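# Emboss 53585 on the hanging label embosser

## Task

Using the label embosser suspended above the table, print the number 53585. Work through the digits in order: rotate the dial so the wanted digit sits at the arrow, then press the lever fully down one time and release it. The dial (digits 0 to 9) only turns while a flag is visible in the left half of the window on the drum. That flag appears shortly after the lever reaches about one quarter of its travel. It lasts until just after release, or until the lever is almost fully in, at which point the dial snaps to the closest digit and locks. A flag in the right half of the window means the digit has been stamped onto the tape; it appears once and stays until the lever is released. A wrong or extra digit is permanent: everything after it is ignored, and an extra digit after the final 5 counts against you by one digit.

## Robot and tools

Robot: two arms, left_arm and right_arm. Each carries a five-finger hand: the right arm a right hand, the left arm its mirror image. Base poses in the scene frame are left_arm (+0.057, +0.419, 0) and right_arm (+0.006, -0.288, 0), both nearly unrotated.

Frames. In the scene frame the origin sits at table height, midway between the nominal bases. +z is up, +x points out over the table, and left_arm is on the +y side. Fixed cameras and the table use the scene frame. Reported hand poses, velocities and targets use each arm's own base frame. Motion offsets are measured along the current Hand target's own axes. The hand point lies 0.05 m in front of the palm and 0.15 m from the wrist flange. Its +z runs along straight fingers and +y points out of the palm. +x runs across the palm away from the thumb on the right hand, and toward the thumb on the left hand. A bracket on the little-finger side of the wrist can strike things. With the fingers level, the wrist may hang lower than the hand point.

The row. Every motion command is a row of 28 numbers, each in [-1, 1], for both arms even if only one moves. Order: left_arm dx, dy, dz, rx, ry, rz; left hand little, ring, middle, index, thumb_bend, thumb_turn, force_limit, speed; then the same 14 for right_arm. The six pose numbers are an offset, not a pose. They count from that arm's Hand target at the start of the action or move, in that target's axes. 1.0 equals 0.6 m of travel or 180 degrees of turn. rx, ry, rz together form one rotation vector. All zeros re-requests the current Hand target. Finger targets: -1 is open or straight, +1 is curled. thumb_bend: -1 straight, +1 fully bent. thumb_turn: -1 beside the palm, +1 in front of it. force_limit runs from about 0 N at -1 to 10 N at +1 (15 N for the thumb motors). speed rises to full at +0.48. Hand numbers are absolute targets, never 'no change'. To keep a hand as it is, resend the eight numbers last carried out for it. If none has run yet, send its hand_measured values plus hand_force_limit and hand_speed.

Tools.
- execute_actions(actions, cameras): actions is a list of actions. Each action is a table of up to 15 rows, one per 1/30 s step; the last row is held if the table is shorter. Every row in an action counts from the same starting Hand target, not from the row before. An empty list returns camera images.
- move(target, speed, blend, stop_force, zero, blocking, cameras): drives the hand points in straight lines toward target. target is one 28-number row, or a list of up to 15 rows, all offsets from the same starting Hand targets. speed is in m/s, 0.002 to 3.6, default 0.25; turning is capped at twice that in rad/s. blend is a corner radius in metres for lists; 0 stops at each point. stop_force is in N, 3 to 120, one value for both arms. It ends an arm's path when pushback along its motion reaches that level, after which the arm backs off slightly and holds. Don't rely on it while rotating the hand. zero (default true) re-zeroes the force baseline before the move. blocking=false returns early and cannot be combined with stop_force. The move result adds a 'move:' line, e.g. done, off_target, moving, held or fault, plus limits such as paced or held.
- wait(seconds 0 to 10): let time pass while the arms hold their commands.
- stop: brake a running move.
- zoom_image(camera, region [x0,y0,x1,y1] pixels, max 504 square): look closer at the newest image from cam_high, cam_near, cam_left_wrist or cam_right_wrist.
- show_instructions: view the reference pages.
- zero_wrist_force(arm): re-zero that arm's force sensor.
- finished_scene: ends the scene permanently.

Results. These give end_effector_position (m) and quat_wxyz in the base frame, velocities, and the Hand target (the last commanded pose after clipping; the next offsets count from it). Joint positions and torques are also given. Wrist force and torque are in the end-effector axes, plus the peak since the last report. Hand readings hand_measured, hand_stopped_by (moving, target, force, stalled, fault) and hand_load_n follow the motor order above. 'within noise' means the arm is still. A hand point often stops a little short of its target. Resending, or offsetting by the gap, closes it. Orientation commands are clipped to 32 degrees beyond the measured orientation per step.

Cameras: cam_high and cam_near (fixed, 896x504), cam_left_wrist and cam_right_wrist (fisheye, 672x504). cam_near is strongly zoomed in, useful for reading the drum window, its flags and the arrow.

Suggested order: look at the embosser, then grip or push the lever with one hand. Press it past a quarter so the left flag appears, and turn the dial with the other hand to the wanted digit. Continue the squeeze fully until the right flag shows, then release. Confirm, then do the next digit. Stop after the final 5.

Avoid: hard impacts or pushing firmly past a contact, since the arms are stiff. About 150 N on an arm, or a wrist joint over 24.9 N m, freezes that arm for 10 s. Also avoid collisions between arms or hands, closing one hand on the other's fingers, excessive finger force, and fast swings. Don't route paths close to an arm's own base. Long stretched holds heat motors and can trigger an over-temperature stop. Do not drop anything or let things fall.

Each tool is called after "Call:" in YAML: its name, and indented under it one key for each argument.

Reference images:

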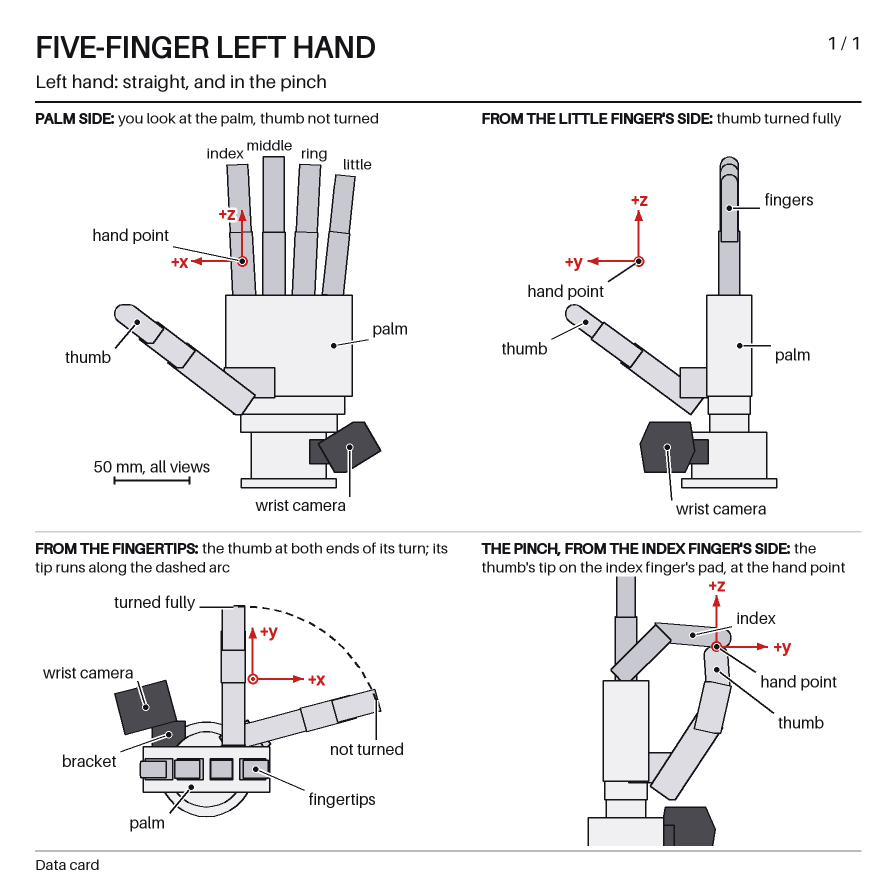

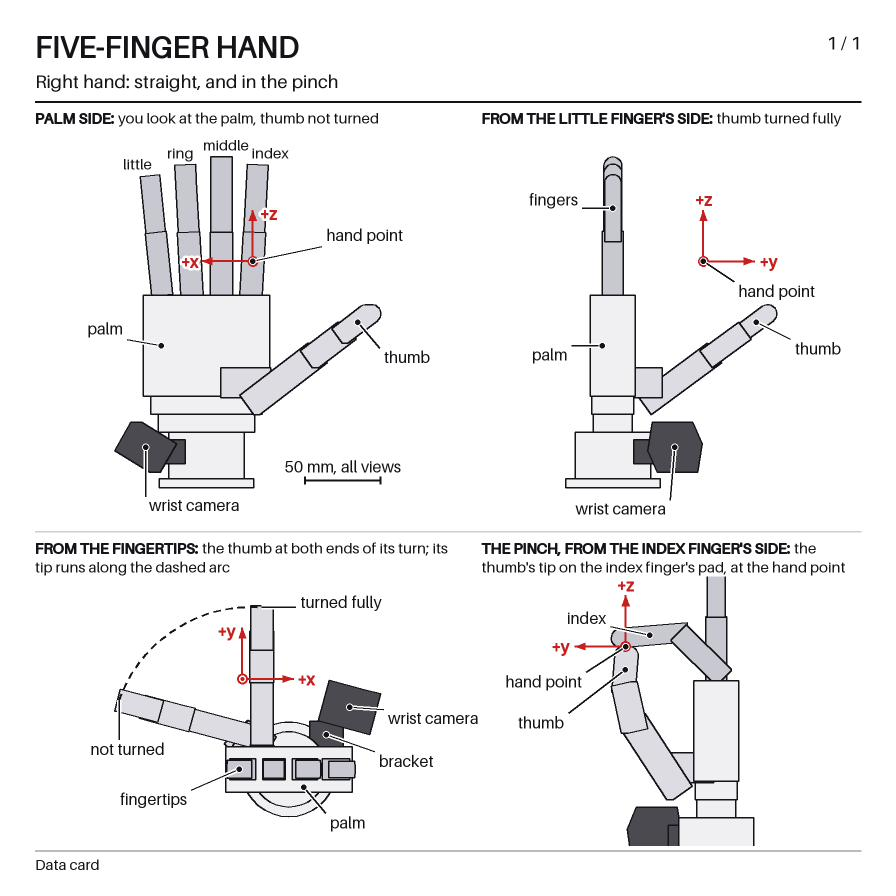

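## Session

Call:
execute_actions:
  actions: []

Scene clock: 0.00 s.
left_arm: end_effector_position=(+0.6646, +0.0384, +0.1007) hand_measured=(-1.000, -1.000, -1.000, -1.000, -1.000, -1.000) hand_load_n=(+0.0, +0.0, +0.0, +0.0, +0.0, +0.0) hand_stopped_by=(target, target, target, target, target, target) hand_force_limit=0.00 hand_speed=-0.80 end_effector_quat_wxyz=(-0.038, +0.944, +0.328, -0.020) | right_arm: end_effector_position=(+0.8532, -0.1692, +0.0993) hand_measured=(-1.000, -1.000, -1.000, -1.000, -1.000, -1.000) hand_load_n=(+0.0, +0.0, +0.0, +0.0, +0.0, +0.0) hand_stopped_by=(target, target, target, target, target, target) hand_force_limit=0.00 hand_speed=-0.80 end_effector_quat_wxyz=(-0.446, +0.597, -0.512, +0.427)
Joint positions: left_arm=[3.441 -2.437 -0.928 1.751 -1.645 1.2] | right_arm=[-0.537 -0.743 1.097 -0.061 0.956 -3.368]
Joint velocities: within noise
Joint torques (N m): no reading
Wrist force (N): no reading
Wrist torque (N m): no reading
Wrist force, peak (N): no reading
Hand target: left_arm +0.6646, +0.0384, +0.1007; -0.038, +0.944, +0.328, -0.020 | right_arm +0.8532, -0.1692, +0.0993; -0.446, +0.597, -0.512, +0.427

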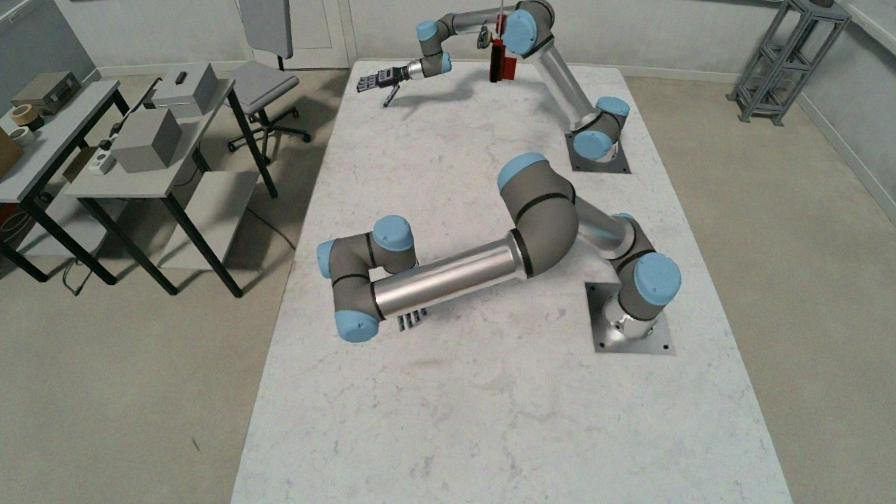

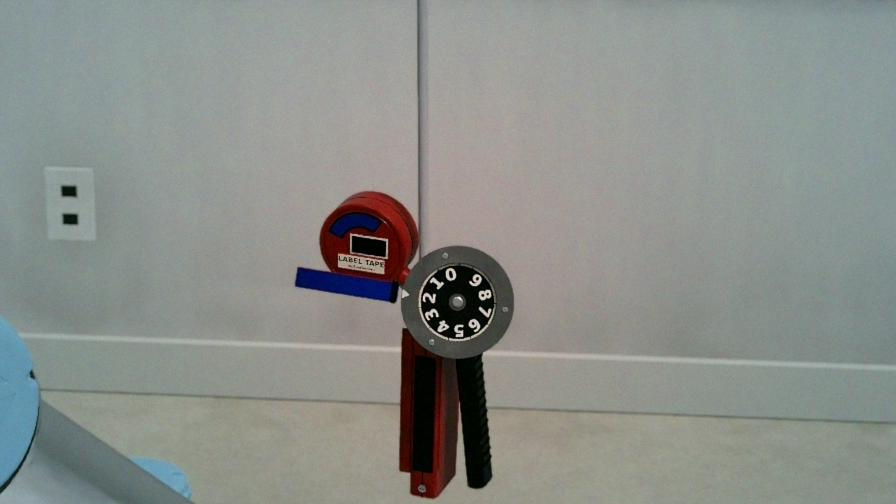

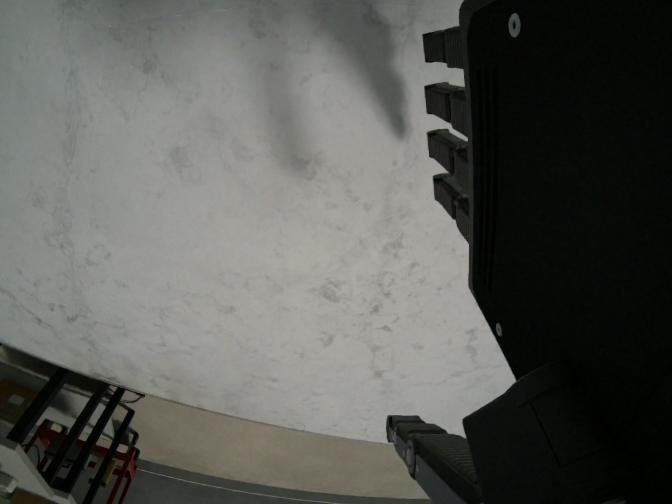

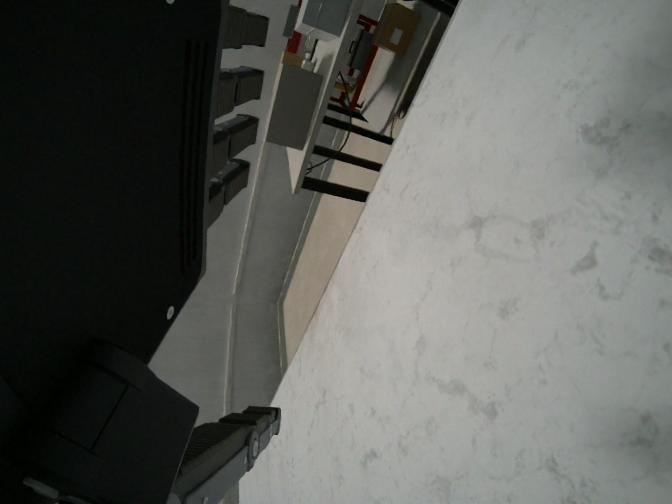

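Call:
zoom_image:
  camera: "cam_near"
  region: [250, 160, 570, 504]

Call:
zoom_image:
  camera: "cam_high"
  region: [340, 0, 680, 180]

Scaled by 1.465.

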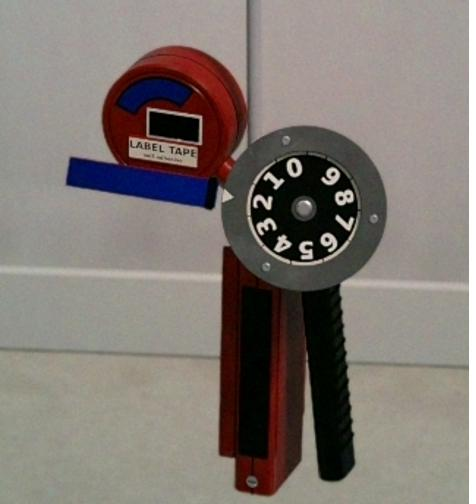

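Scaled by 1.482.

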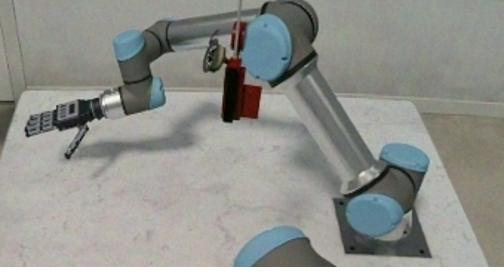

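Call:
zoom_image:
  camera: "cam_near"
  region: [390, 236, 530, 376]

Call:
zoom_image:
  camera: "cam_high"
  region: [450, 0, 550, 100]

Call:
zoom_image:
  camera: "cam_near"
  region: [280, 180, 430, 310]

Call:
zoom_image:
  camera: "cam_near"
  region: [370, 320, 530, 504]

Scaled by 3.600.

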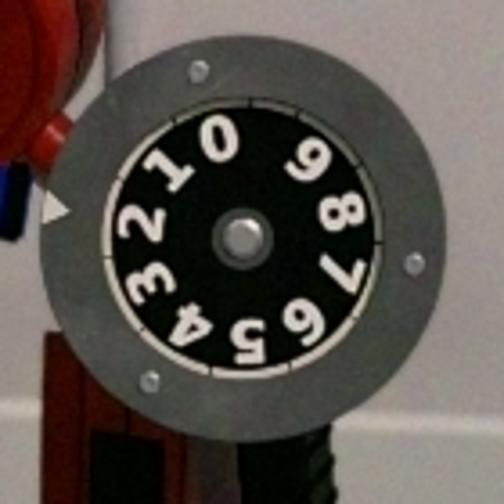

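Scaled by 5.040.

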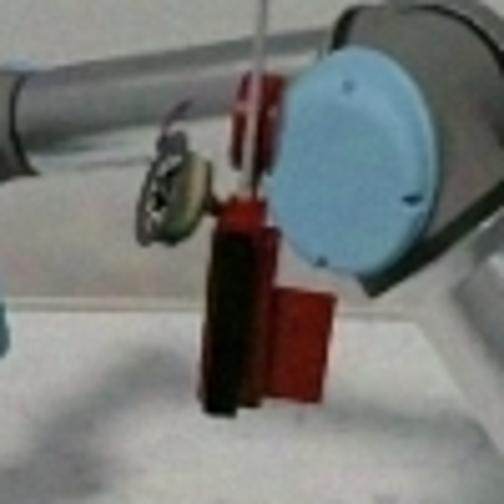

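Scaled by 3.360.

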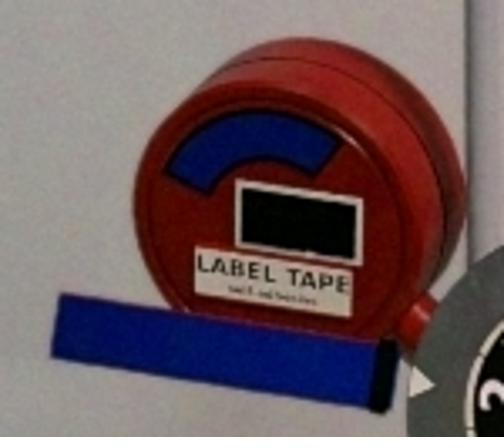

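Scaled by 2.739.

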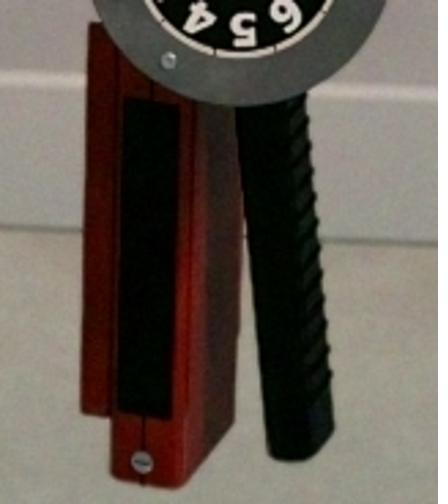

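Call:
move:
  target:
    - [-0.05,0.05,-0.45,-0.482,0.276,0.038, -1,-1,-1,-1,-1,-1,0,-0.8, 0,0,0,0,0,0, -1,-1,-1,-1,-1,-1,0,-0.8]
  speed: 0.4
  cameras: ["cam_high","cam_left_wrist"]

Scene clock: 98.20 s.
left_arm: end_effector_position=(+0.6764, -0.0195, +0.3675) hand_measured=(-1.000, -1.000, -1.000, -1.000, -1.000, -1.000) hand_load_n=(+0.0, +0.0, +0.0, +0.0, +0.0, +0.0) hand_stopped_by=(target, target, target, target, target, target) hand_force_limit=0.00 hand_speed=-0.80 end_effector_quat_wxyz=(+0.479, +0.655, +0.160, +0.562) | right_arm: end_effector_position=(+0.8532, -0.1692, +0.0993) hand_measured=(-1.000, -1.000, -1.000, -1.000, -1.000, -1.000) hand_load_n=(+0.0, +0.0, +0.0, +0.0, +0.0, -0.5) hand_stopped_by=(target, target, target, target, target, target) hand_force_limit=0.00 hand_speed=-0.80 end_effector_quat_wxyz=(-0.446, +0.597, -0.512, +0.427)
Joint positions: left_arm=[3.637 -1.812 -1.86 3.829 -0.614 0.497] | right_arm=[-0.537 -0.743 1.097 -0.061 0.956 -3.368]
Joint torques (N m): left_arm=[-11.21 20.01 11.23 2.84 -1.96 -2.68] | right_arm=[-0.05 -45.08 -24.43 -1.31 -1.51 -0.17]
Wrist force (N): left_arm=[1.4 -2.2 -0.9] | right_arm=[0.1 0.1 0.2]
Wrist torque (N m): left_arm=[-0.23 -0.28 0.21] | right_arm=[0.00 -0.04 0.01]
Wrist force, peak (N): left_arm=[1.4 -2.2 -0.9] | right_arm=[0.3 -0.4 0.3]
Hand target: left_arm +0.6764, -0.0195, +0.3675; +0.479, +0.655, +0.160, +0.562 | right_arm +0.8532, -0.1692, +0.0993; -0.446, +0.597, -0.512, +0.427
Off the commanded pose: left_arm 0.000 m, 0 deg | right_arm 0.000 m, 0 deg.
move: done
camera_calibration:
cam_left_wrist: T_world_to_cam=[[0.434339, 0.619882, -0.653526, -0.0419379], [-0.258708, 0.780816, 0.56868, -0.0209401], [0.862798, -0.0779278, 0.499507, -0.653302], [0, 0, 0, 1]] pos_world=[0.576465, -0.00856348, 0.31083]
Images, in order (width x height): cam_high 896x504, cam_left_wrist 672x504.

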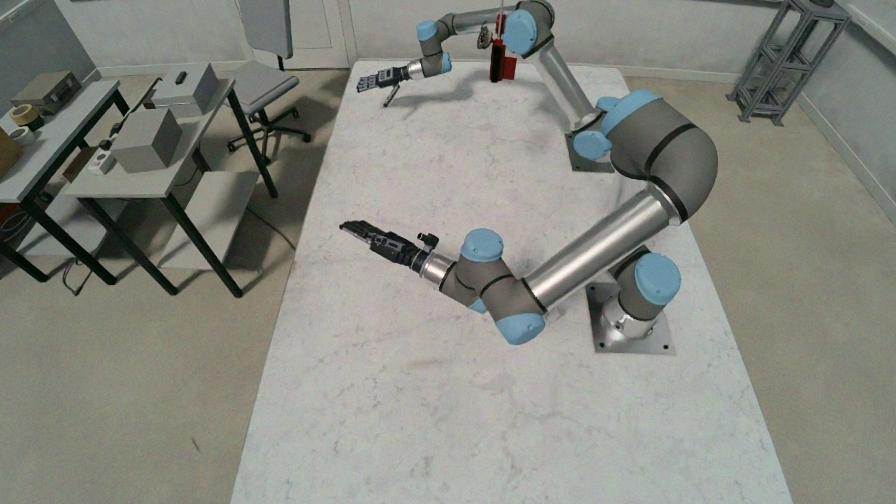

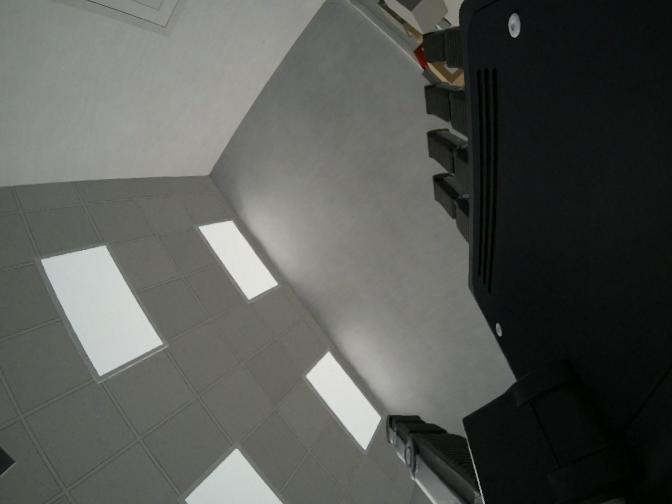

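Call:
move:
  target:
    - [-0.276,0.6625,0.149,-0.506,0.290,0.040, -1,-1,-1,-1,-1,-1,0,-0.8, 0,0,0,0,0,0, -1,-1,-1,-1,-1,-1,0,-0.8]
  speed: 0.4
  cameras: ["cam_high","cam_near","cam_left_wrist"]

Scene clock: 117.37 s.
left_arm: end_effector_position=(+0.5725, -0.3782, +0.5998) hand_measured=(-1.000, -1.000, -1.000, -1.000, -1.000, -1.000) hand_load_n=(+0.0, +0.0, +0.0, +0.0, +0.0, +0.0) hand_stopped_by=(target, target, target, target, target, target) hand_force_limit=0.00 hand_speed=-0.80 end_effector_quat_wxyz=(+0.648, -0.144, -0.136, +0.735) | right_arm: end_effector_position=(+0.8532, -0.1692, +0.0993) hand_measured=(-1.000, -1.000, -1.000, -1.000, -1.000, -1.000) hand_load_n=(+0.0, +0.0, +0.0, +0.0, +0.0, +0.0) hand_stopped_by=(target, target, target, target, target, target) hand_force_limit=0.00 hand_speed=-0.80 end_effector_quat_wxyz=(-0.446, +0.597, -0.512, +0.427)
Joint positions: left_arm=[2.803 -2.495 -0.804 5.244 -1.428 0.438] | right_arm=[-0.537 -0.743 1.097 -0.061 0.956 -3.368]
Joint torques (N m): left_arm=[-10.65 49.3 29.52 0.1 -1.77 2.33] | right_arm=[-0.87 -43.8 -24.45 -1.56 -1.73 -0.32]
Wrist force (N): left_arm=[1.5 -2.9 -0.8] | right_arm=[-0.1 -0.2 0.0]
Wrist torque (N m): left_arm=[-0.50 -0.29 0.07] | right_arm=[-0.03 0.00 -0.01]
Wrist force, peak (N): left_arm=[1.8 -3.3 -0.9] | right_arm=[0.3 -0.4 0.2]
Hand target: left_arm +0.5725, -0.3782, +0.5998; +0.648, -0.144, -0.136, +0.735 | right_arm +0.8532, -0.1692, +0.0993; -0.446, +0.597, -0.512, +0.427
Off the commanded pose: left_arm 0.000 m, 0 deg | right_arm 0.000 m, 0 deg.
move: done
camera_calibration:
cam_left_wrist: T_world_to_cam=[[0.844848, 0.337347, 0.415246, -0.605498], [-0.040422, 0.814182, -0.579201, 0.676277], [-0.533478, 0.472552, 0.701496, 0.17874], [0, 0, 0, 1]] pos_world=[0.634244, -0.430814, 0.517746]
Images, in order (width x height): cam_high 896x504, cam_near 896x504, cam_left_wrist 672x504.

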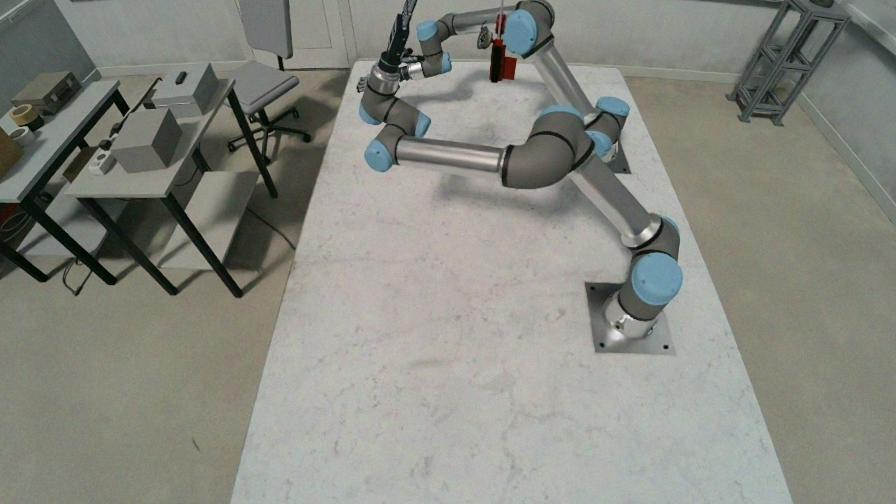

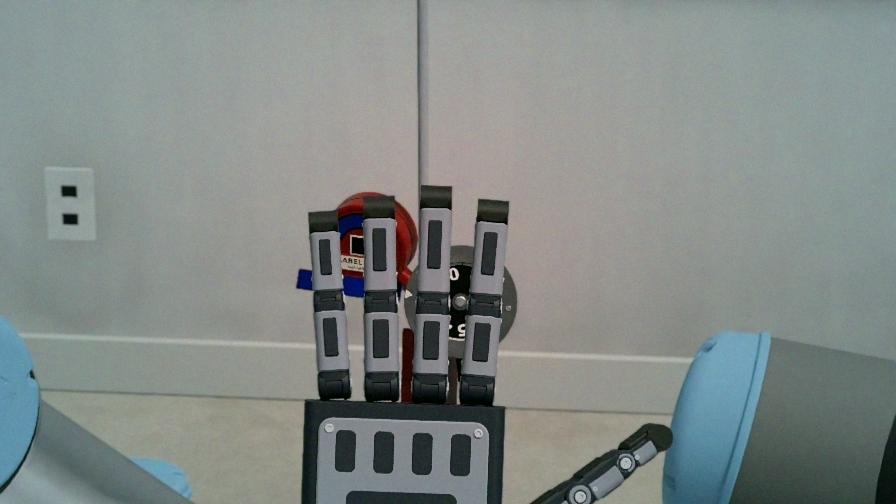

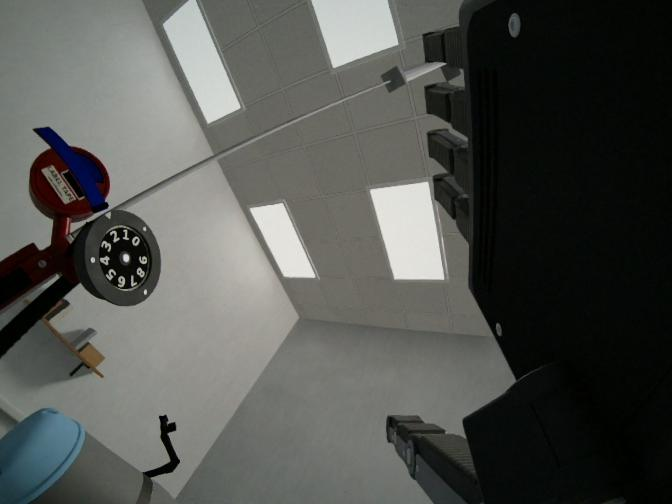

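Call:
zoom_image:
  camera: "cam_left_wrist"
  region: [0, 100, 200, 360]

Call:
zoom_image:
  camera: "cam_left_wrist"
  region: [70, 190, 180, 320]

Scaled by 1.938 from the camera's 672x504 image, which has a finer 960x720 frame.

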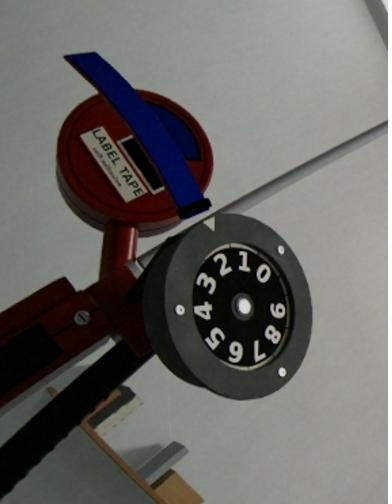

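Scaled by 3.877 from the camera's 672x504 image, which has a finer 960x720 frame.

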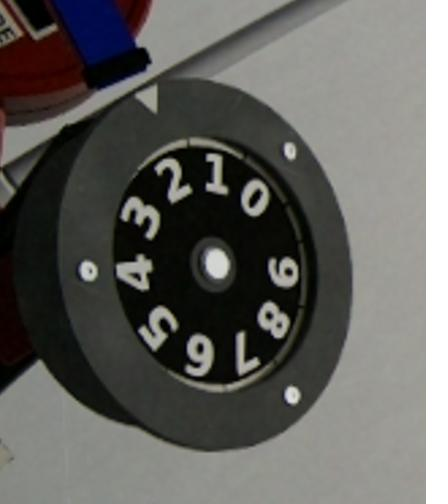

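Call:
move:
  target:
    - [0,0,0,0,0,0, -1,-1,-1,-1,-1,-1,0,-0.8, -0.532,-0.5157,-0.8225,0.082,-0.037,0.517, -1,-1,-1,-1,-1,-1,0,-0.8]
  speed: 0.35
  cameras: ["cam_high","cam_right_wrist"]

Scene clock: 188.93 s.
left_arm: end_effector_position=(+0.5725, -0.3782, +0.5998) hand_measured=(-1.000, -1.000, -1.000, -1.000, -1.000, -1.000) hand_load_n=(+0.0, +0.0, +0.0, +0.0, +0.0, +0.0) hand_stopped_by=(target, target, target, target, target, target) hand_force_limit=0.00 hand_speed=-0.80 end_effector_quat_wxyz=(+0.648, -0.144, -0.136, +0.735) | right_arm: end_effector_position=(+0.4118, +0.1244, +0.4993) hand_measured=(-1.000, -1.000, -1.000, -1.000, -1.000, -1.000) hand_load_n=(+0.0, +0.0, +0.0, +0.0, +0.0, +0.0) hand_stopped_by=(target, target, target, target, target, target) hand_force_limit=0.00 hand_speed=-0.80 end_effector_quat_wxyz=(+0.707, -0.006, +0.707, +0.005) end_effector_velocity=(-0.001, +0.000, +0.002) end_effector_angular_velocity=(+0.000, -0.003, -0.003)
Joint positions: left_arm=[2.803 -2.495 -0.804 5.244 -1.428 0.438] | right_arm=[-0.521 -2.268 2.063 0.206 1.034 -1.572]
Joint velocities: left_arm=[within noise] | right_arm=[0.001 -0.005 -0.002 0.003 0.003 0.002]
Joint torques (N m): left_arm=[-10.45 49.83 28.78 -0.09 -2.02 1.25] | right_arm=[9.88 -6.9 -36.94 1.31 2.87 2.25]
Wrist force (N): left_arm=[1.5 -2.7 -0.6] | right_arm=[-1.0 0.0 -0.4]
Wrist torque (N m): left_arm=[-0.49 -0.28 0.06] | right_arm=[-0.19 -0.08 -0.13]
Wrist force, peak (N): left_arm=[1.7 -3.1 -0.7] | right_arm=[-1.9 0.6 -1.3]
Hand target: left_arm +0.5725, -0.3782, +0.5998; +0.648, -0.144, -0.136, +0.735 | right_arm +0.4117, +0.1245, +0.4994; +0.707, -0.006, +0.707, +0.005
Off the commanded pose: left_arm 0.000 m, 0 deg | right_arm 0.000 m, 0 deg.
move: done
camera_calibration:
cam_right_wrist: T_world_to_cam=[[-0.0133615, 0.963147, -0.268643, 0.0197759], [-0.545401, 0.218162, 0.809286, -0.208613], [0.838069, 0.157331, 0.522386, -0.51655], [0, 0, 0, 1]] pos_world=[0.319391, 0.107734, 0.443979]
Images, in order (width x height): cam_high 896x504, cam_right_wrist 672x504.

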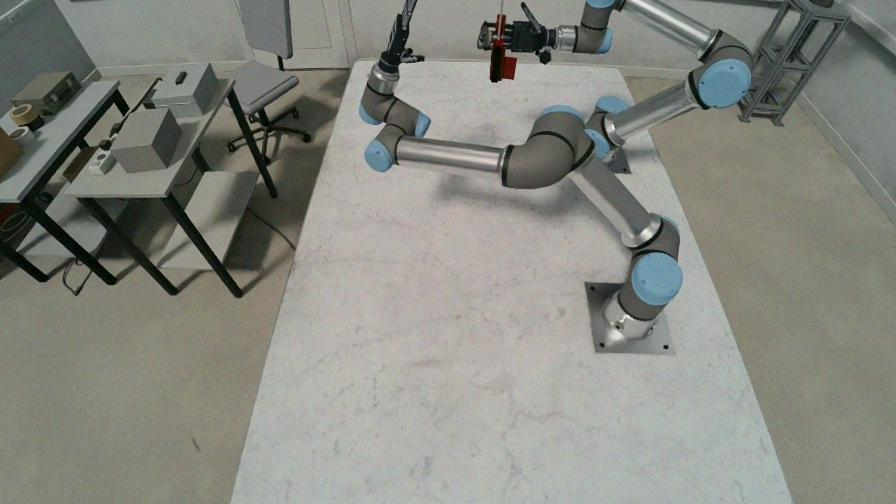

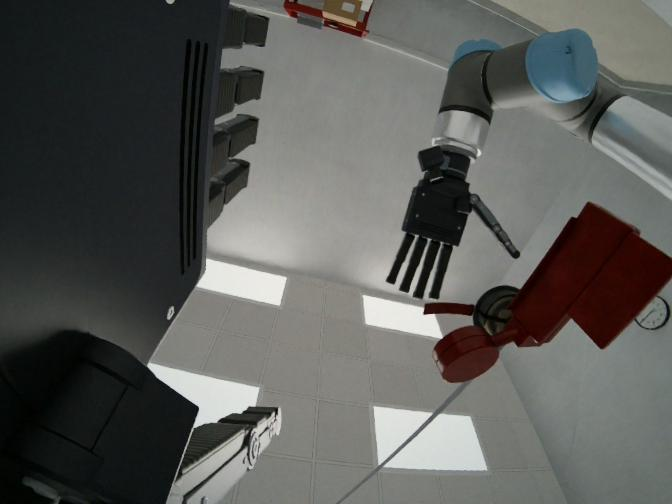

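Call:
zoom_image:
  camera: "cam_right_wrist"
  region: [400, 190, 672, 430]

Call:
zoom_image:
  camera: "cam_high"
  region: [450, 0, 570, 100]

Scaled by 1.853 from the camera's 672x504 image, which has a finer 960x720 frame.

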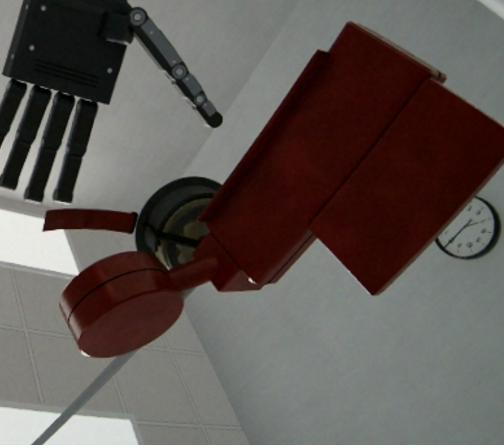

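Scaled by 4.200.

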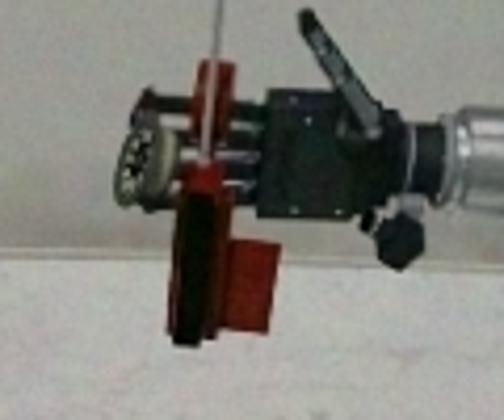

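Call:
zoom_image:
  camera: "cam_right_wrist"
  region: [450, 265, 560, 370]

Call:
zoom_image:
  camera: "cam_high"
  region: [470, 15, 510, 55]

Scaled by 4.582 from the camera's 672x504 image, which has a finer 960x720 frame.

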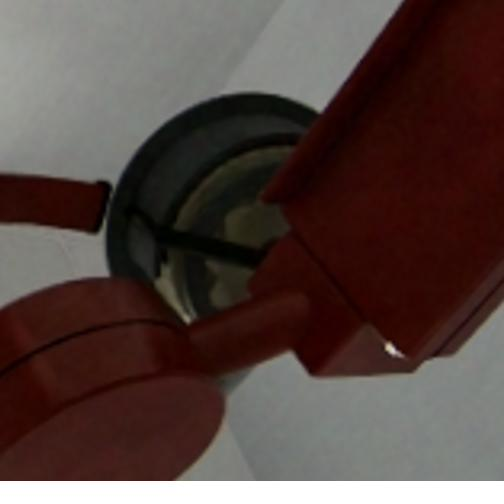

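Scaled by 12.600.

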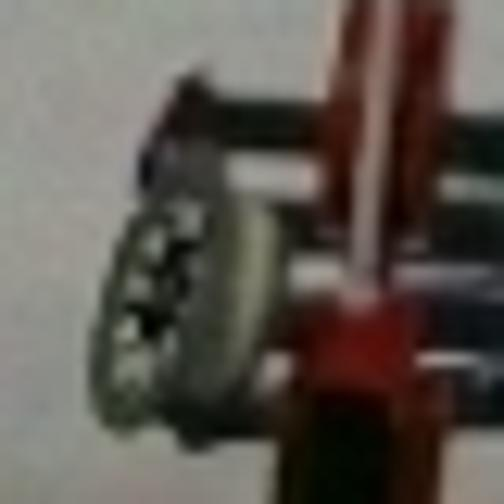

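Call:
move:
  target:
    - [0.301,-0.003,0.010,0.2063,-0.203,-0.4688, 1,1,1,-1,-1,1,0,0, 0,0,0,0,0,0, -1,-1,-1,-1,-1,-1,0,-0.8]
  speed: 0.35
  cameras: ["cam_high","cam_left_wrist"]

Scene clock: 276.20 s.
left_arm: end_effector_position=(+0.5504, -0.1988, +0.5996) hand_measured=(+1.000, +1.000, +1.000, -1.000, -1.000, +1.000) hand_load_n=(+0.0, +0.0, +0.0, +0.0, +0.0, +0.0) hand_stopped_by=(target, target, target, target, target, target) hand_force_limit=0.00 hand_speed=0.00 end_effector_quat_wxyz=(+0.899, +0.386, -0.154, +0.136) | right_arm: end_effector_position=(+0.4117, +0.1245, +0.4994) hand_measured=(-1.000, -1.000, -1.000, -1.000, -1.000, -1.000) hand_load_n=(+0.0, +0.0, -0.5, +0.0, +0.0, +0.0) hand_stopped_by=(target, target, target, target, target, target) hand_force_limit=0.00 hand_speed=-0.80 end_effector_quat_wxyz=(+0.707, -0.006, +0.707, +0.005)
Joint positions: left_arm=[3.27 -1.937 -1.775 5.667 -0.784 -1.559] | right_arm=[-0.521 -2.269 2.063 0.206 1.034 -1.572]
Joint torques (N m): left_arm=[10.07 25.28 25.49 3.14 0.71 -2.13] | right_arm=[7.39 -5.83 -37.08 1.29 2.74 1.95]
Wrist force (N): left_arm=[1.6 -2.9 -1.1] | right_arm=[-1.0 -0.2 -0.4]
Wrist torque (N m): left_arm=[-0.37 -0.30 0.23] | right_arm=[-0.23 -0.09 -0.14]
Wrist force, peak (N): left_arm=[1.7 -3.2 -1.0] | right_arm=[-1.3 0.0 -0.7]
Hand target: left_arm +0.5504, -0.1988, +0.5996; +0.899, +0.386, -0.154, +0.136 | right_arm +0.4117, +0.1245, +0.4994; +0.707, -0.006, +0.707, +0.005
Off the commanded pose: left_arm 0.000 m, 0 deg | right_arm 0.000 m, 0 deg.
move: done
camera_calibration:
cam_left_wrist: T_world_to_cam=[[0.547519, -0.656656, -0.518677, -0.121271], [0.794954, 0.601716, 0.0773736, -0.366384], [0.261288, -0.454688, 0.851462, -0.629424], [0, 0, 0, 1]] pos_world=[0.522118, -0.145365, 0.501379]
Images, in order (width x height): cam_high 896x504, cam_left_wrist 672x504.

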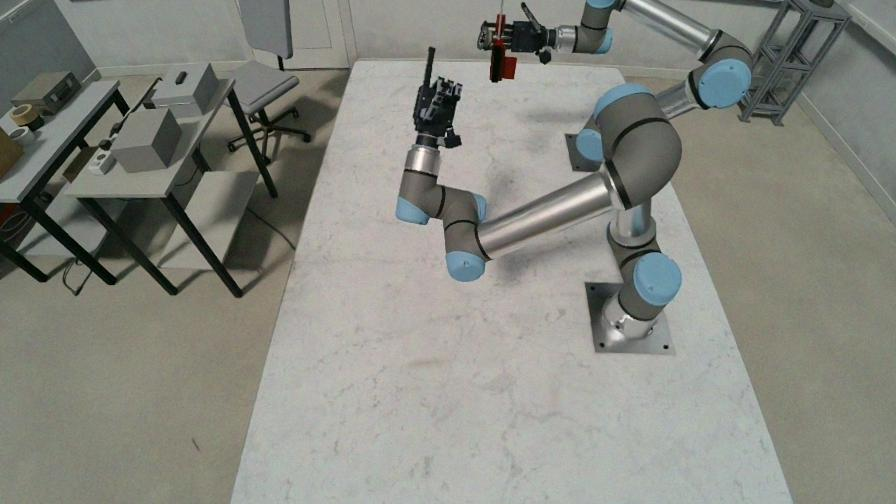

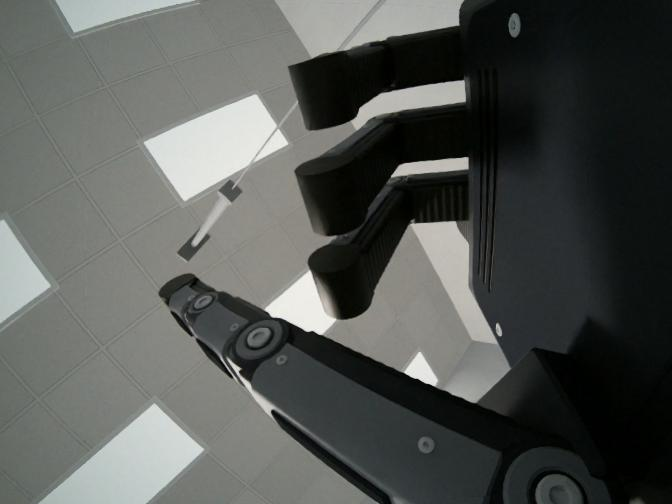

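Call:
move:
  target:
    - [0,0,0,0,0,0, 1,1,1,-1,-1,1,0,0, 0.0167,0.2833,-0.1,0,0,0, -1,-1,-1,-1,-1,1,0,0]
  speed: 0.3
  cameras: ["cam_near","cam_right_wrist"]

Call:
zoom_image:
  camera: "cam_right_wrist"
  region: [200, 200, 500, 450]

Scene clock: 306.00 s.
left_arm: end_effector_position=(+0.5504, -0.1988, +0.5996) hand_measured=(+1.000, +1.000, +1.000, -1.000, -1.000, +1.000) hand_load_n=(+0.0, +0.0, +0.0, +0.0, +0.0, +0.0) hand_stopped_by=(target, target, target, target, target, target) hand_force_limit=0.00 hand_speed=0.00 end_effector_quat_wxyz=(+0.899, +0.386, -0.154, +0.136) | right_arm: end_effector_position=(+0.3492, +0.2935, +0.4891) hand_measured=(-1.000, -1.000, -1.000, -1.000, -1.000, +1.000) hand_load_n=(+0.0, +0.0, +0.0, +0.0, +0.0, +0.0) hand_stopped_by=(target, target, target, target, target, target) hand_force_limit=0.00 hand_speed=0.00 end_effector_quat_wxyz=(+0.707, -0.006, +0.707, +0.005)
Joint positions: left_arm=[3.27 -1.938 -1.775 5.668 -0.784 -1.56] | right_arm=[0.598 -2.009 1.981 0.028 2.154 -1.572]
Joint torques (N m): left_arm=[10.06 26.14 26.51 3.23 0.69 -2.39] | right_arm=[10.2 9.96 -37.38 -3.31 2.78 2.24]
Wrist force (N): left_arm=[1.7 -2.9 -0.7] | right_arm=[-0.9 0.0 -0.5]
Wrist torque (N m): left_arm=[-0.41 -0.31 0.24] | right_arm=[-0.20 -0.09 -0.14]
Wrist force, peak (N): left_arm=[1.7 -3.0 -1.0] | right_arm=[-1.2 -1.2 -0.1]
Hand target: left_arm +0.5504, -0.1988, +0.5996; +0.899, +0.386, -0.154, +0.136 | right_arm +0.3492, +0.2935, +0.4891; +0.707, -0.006, +0.707, +0.005
Off the commanded pose: left_arm 0.000 m, 0 deg | right_arm 0.000 m, 0 deg.
move: done
camera_calibration:
cam_right_wrist: T_world_to_cam=[[-0.0134808, 0.963195, -0.268465, -0.14673], [-0.545398, 0.21795, 0.809345, -0.271414], [0.838069, 0.157331, 0.522387, -0.48528], [0, 0, 0, 1]] pos_world=[0.256691, 0.276834, 0.433779]
Images, in order (width x height): cam_near 896x504, cam_right_wrist 672x504.

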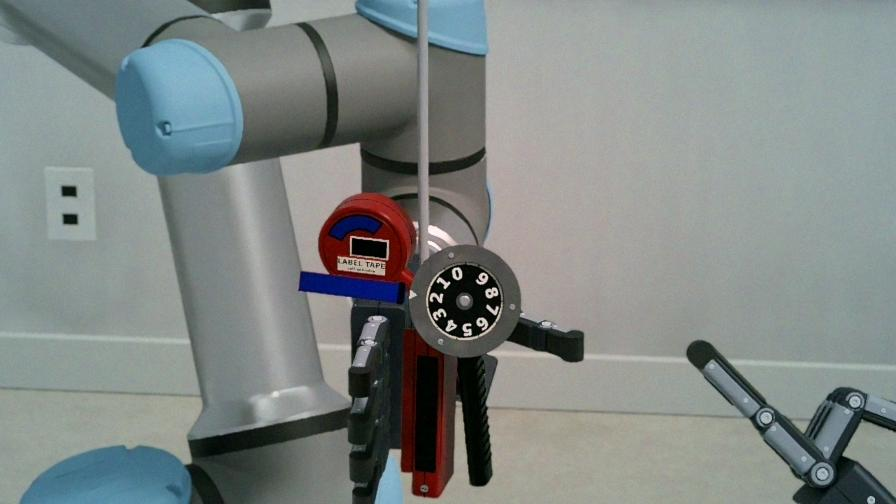

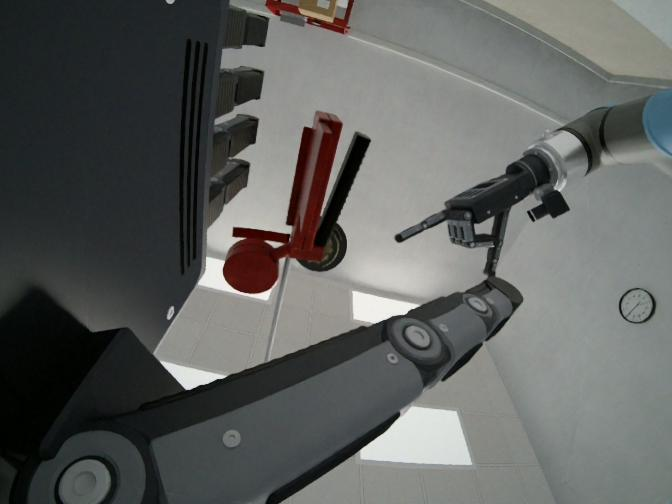

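Scaled by 1.680 from the camera's 672x504 image, which has a finer 960x720 frame.

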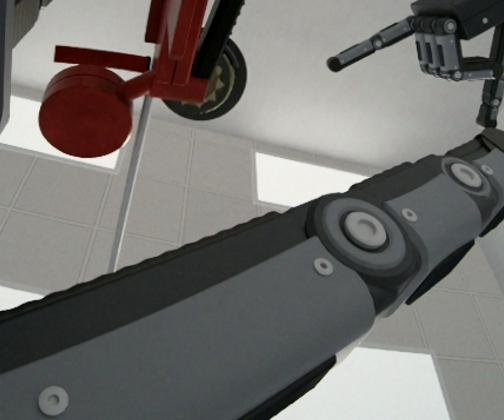

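Call:
wait:
  seconds: 1
  cameras: ["cam_near","cam_right_wrist"]

Call:
zoom_image:
  camera: "cam_right_wrist"
  region: [210, 90, 400, 310]

Call:
zoom_image:
  camera: "cam_near"
  region: [290, 180, 590, 504]

Scene clock: 312.67 s.
left_arm: end_effector_position=(+0.5504, -0.1988, +0.5996) hand_measured=(+1.000, +1.000, +1.000, -1.000, -1.000, +1.000) hand_load_n=(+0.0, +0.0, +0.0, +0.0, +0.0, +0.0) hand_stopped_by=(target, target, target, target, target, target) hand_force_limit=0.00 hand_speed=0.00 end_effector_quat_wxyz=(+0.899, +0.386, -0.154, +0.136) | right_arm: end_effector_position=(+0.3492, +0.2935, +0.4891) hand_measured=(-1.000, -1.000, -1.000, -1.000, -1.000, +1.000) hand_load_n=(+0.0, +0.0, +0.0, +0.0, +0.0, +0.0) hand_stopped_by=(target, target, target, target, target, target) hand_force_limit=0.00 hand_speed=0.00 end_effector_quat_wxyz=(+0.707, -0.006, +0.707, +0.005)
Joint positions: left_arm=[3.27 -1.938 -1.775 5.668 -0.784 -1.56] | right_arm=[0.598 -2.009 1.981 0.028 2.154 -1.572]
Joint torques (N m): left_arm=[10.35 26.02 27.34 3.34 0.76 -2.43] | right_arm=[10.88 8.01 -37.25 -3.29 2.76 2.25]
Wrist force (N): left_arm=[1.5 -2.7 -0.9] | right_arm=[-1.1 -0.1 -0.5]
Wrist torque (N m): left_arm=[-0.36 -0.30 0.22] | right_arm=[-0.22 -0.08 -0.14]
Wrist force, peak (N): left_arm=[1.8 -3.1 -0.9] | right_arm=[-1.4 0.0 -0.4]
Hand target: left_arm +0.5504, -0.1988, +0.5996; +0.899, +0.386, -0.154, +0.136 | right_arm +0.3492, +0.2935, +0.4891; +0.707, -0.006, +0.707, +0.005
Off the commanded pose: left_arm 0.000 m, 0 deg | right_arm 0.000 m, 0 deg.
wait: 1.00 s; at rest from the start
camera_calibration:
cam_right_wrist: T_world_to_cam=[[-0.0133472, 0.96319, -0.268492, -0.146751], [-0.545335, 0.218054, 0.809359, -0.271465], [0.838112, 0.157221, 0.522351, -0.485245], [0, 0, 0, 1]] pos_world=[0.256691, 0.276834, 0.433779]
Images, in order (width x height): cam_near 896x504, cam_right_wrist 672x504.

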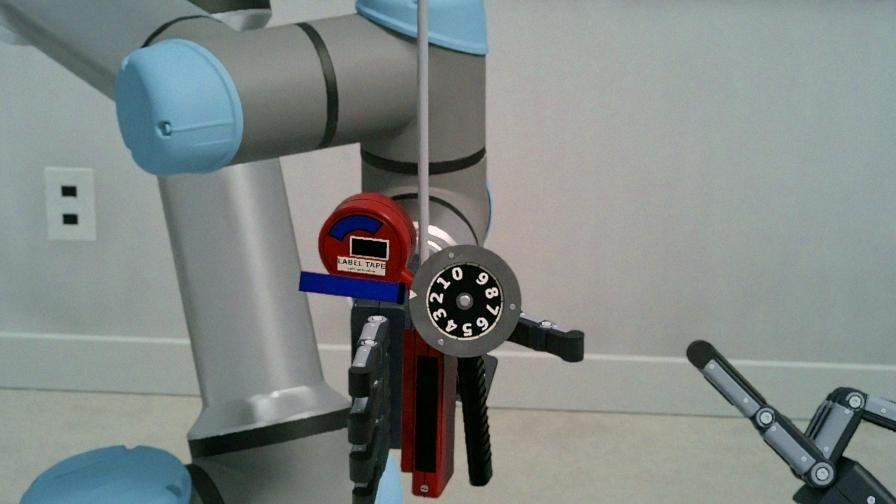

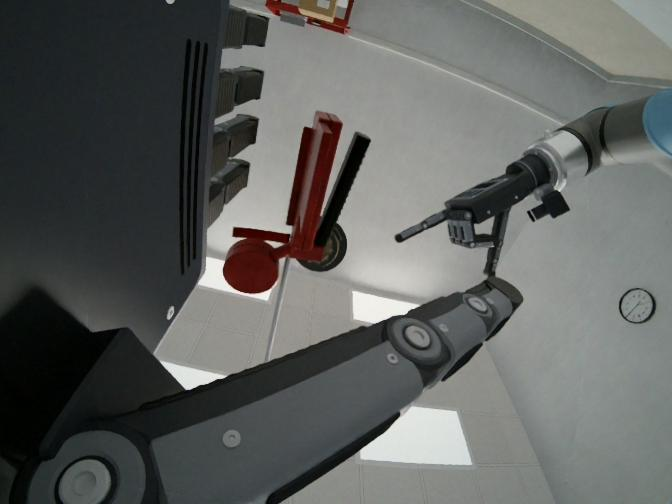

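Scaled by 2.291 from the camera's 672x504 image, which has a finer 960x720 frame.

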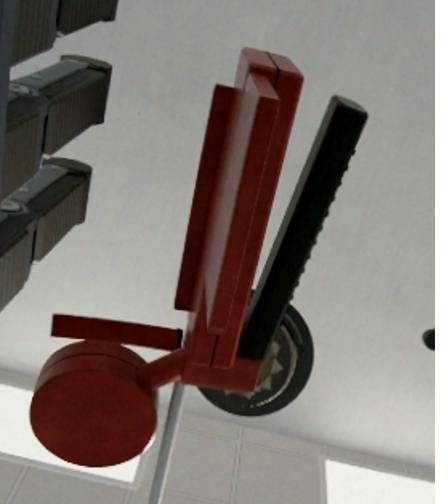

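Scaled by 1.556.

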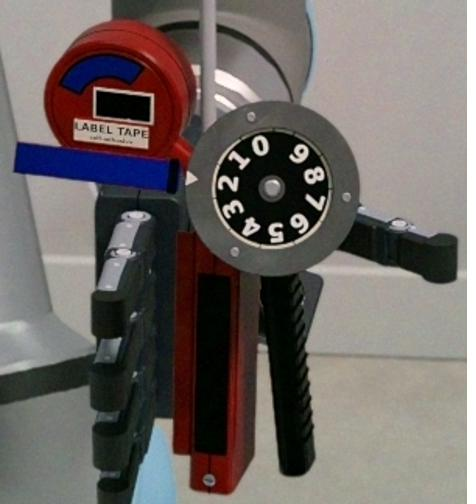

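Call:
zoom_image:
  camera: "cam_right_wrist"
  region: [280, 105, 380, 265]

Scaled by 3.150 from the camera's 672x504 image, which has a finer 960x720 frame.

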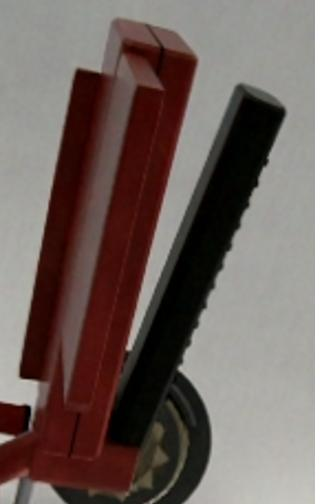

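Call:
zoom_image:
  camera: "cam_right_wrist"
  region: [295, 105, 375, 165]

Call:
zoom_image:
  camera: "cam_right_wrist"
  region: [280, 195, 360, 275]

Scaled by 6.300 from the camera's 672x504 image, which has a finer 960x720 frame.

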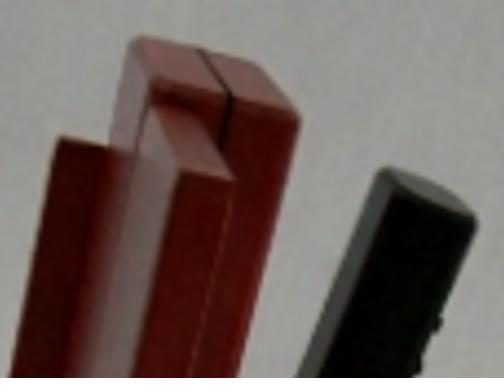

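Scaled by 6.300 from the camera's 672x504 image, which has a finer 960x720 frame.

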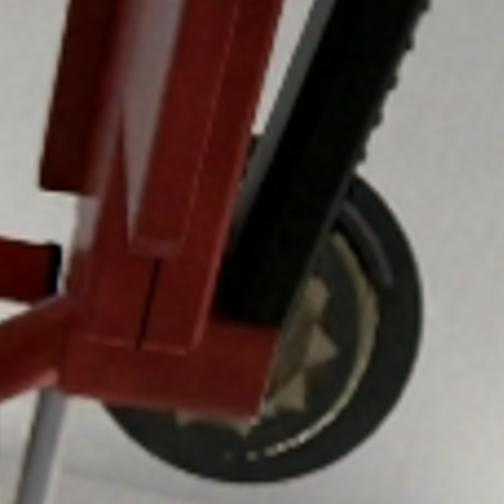

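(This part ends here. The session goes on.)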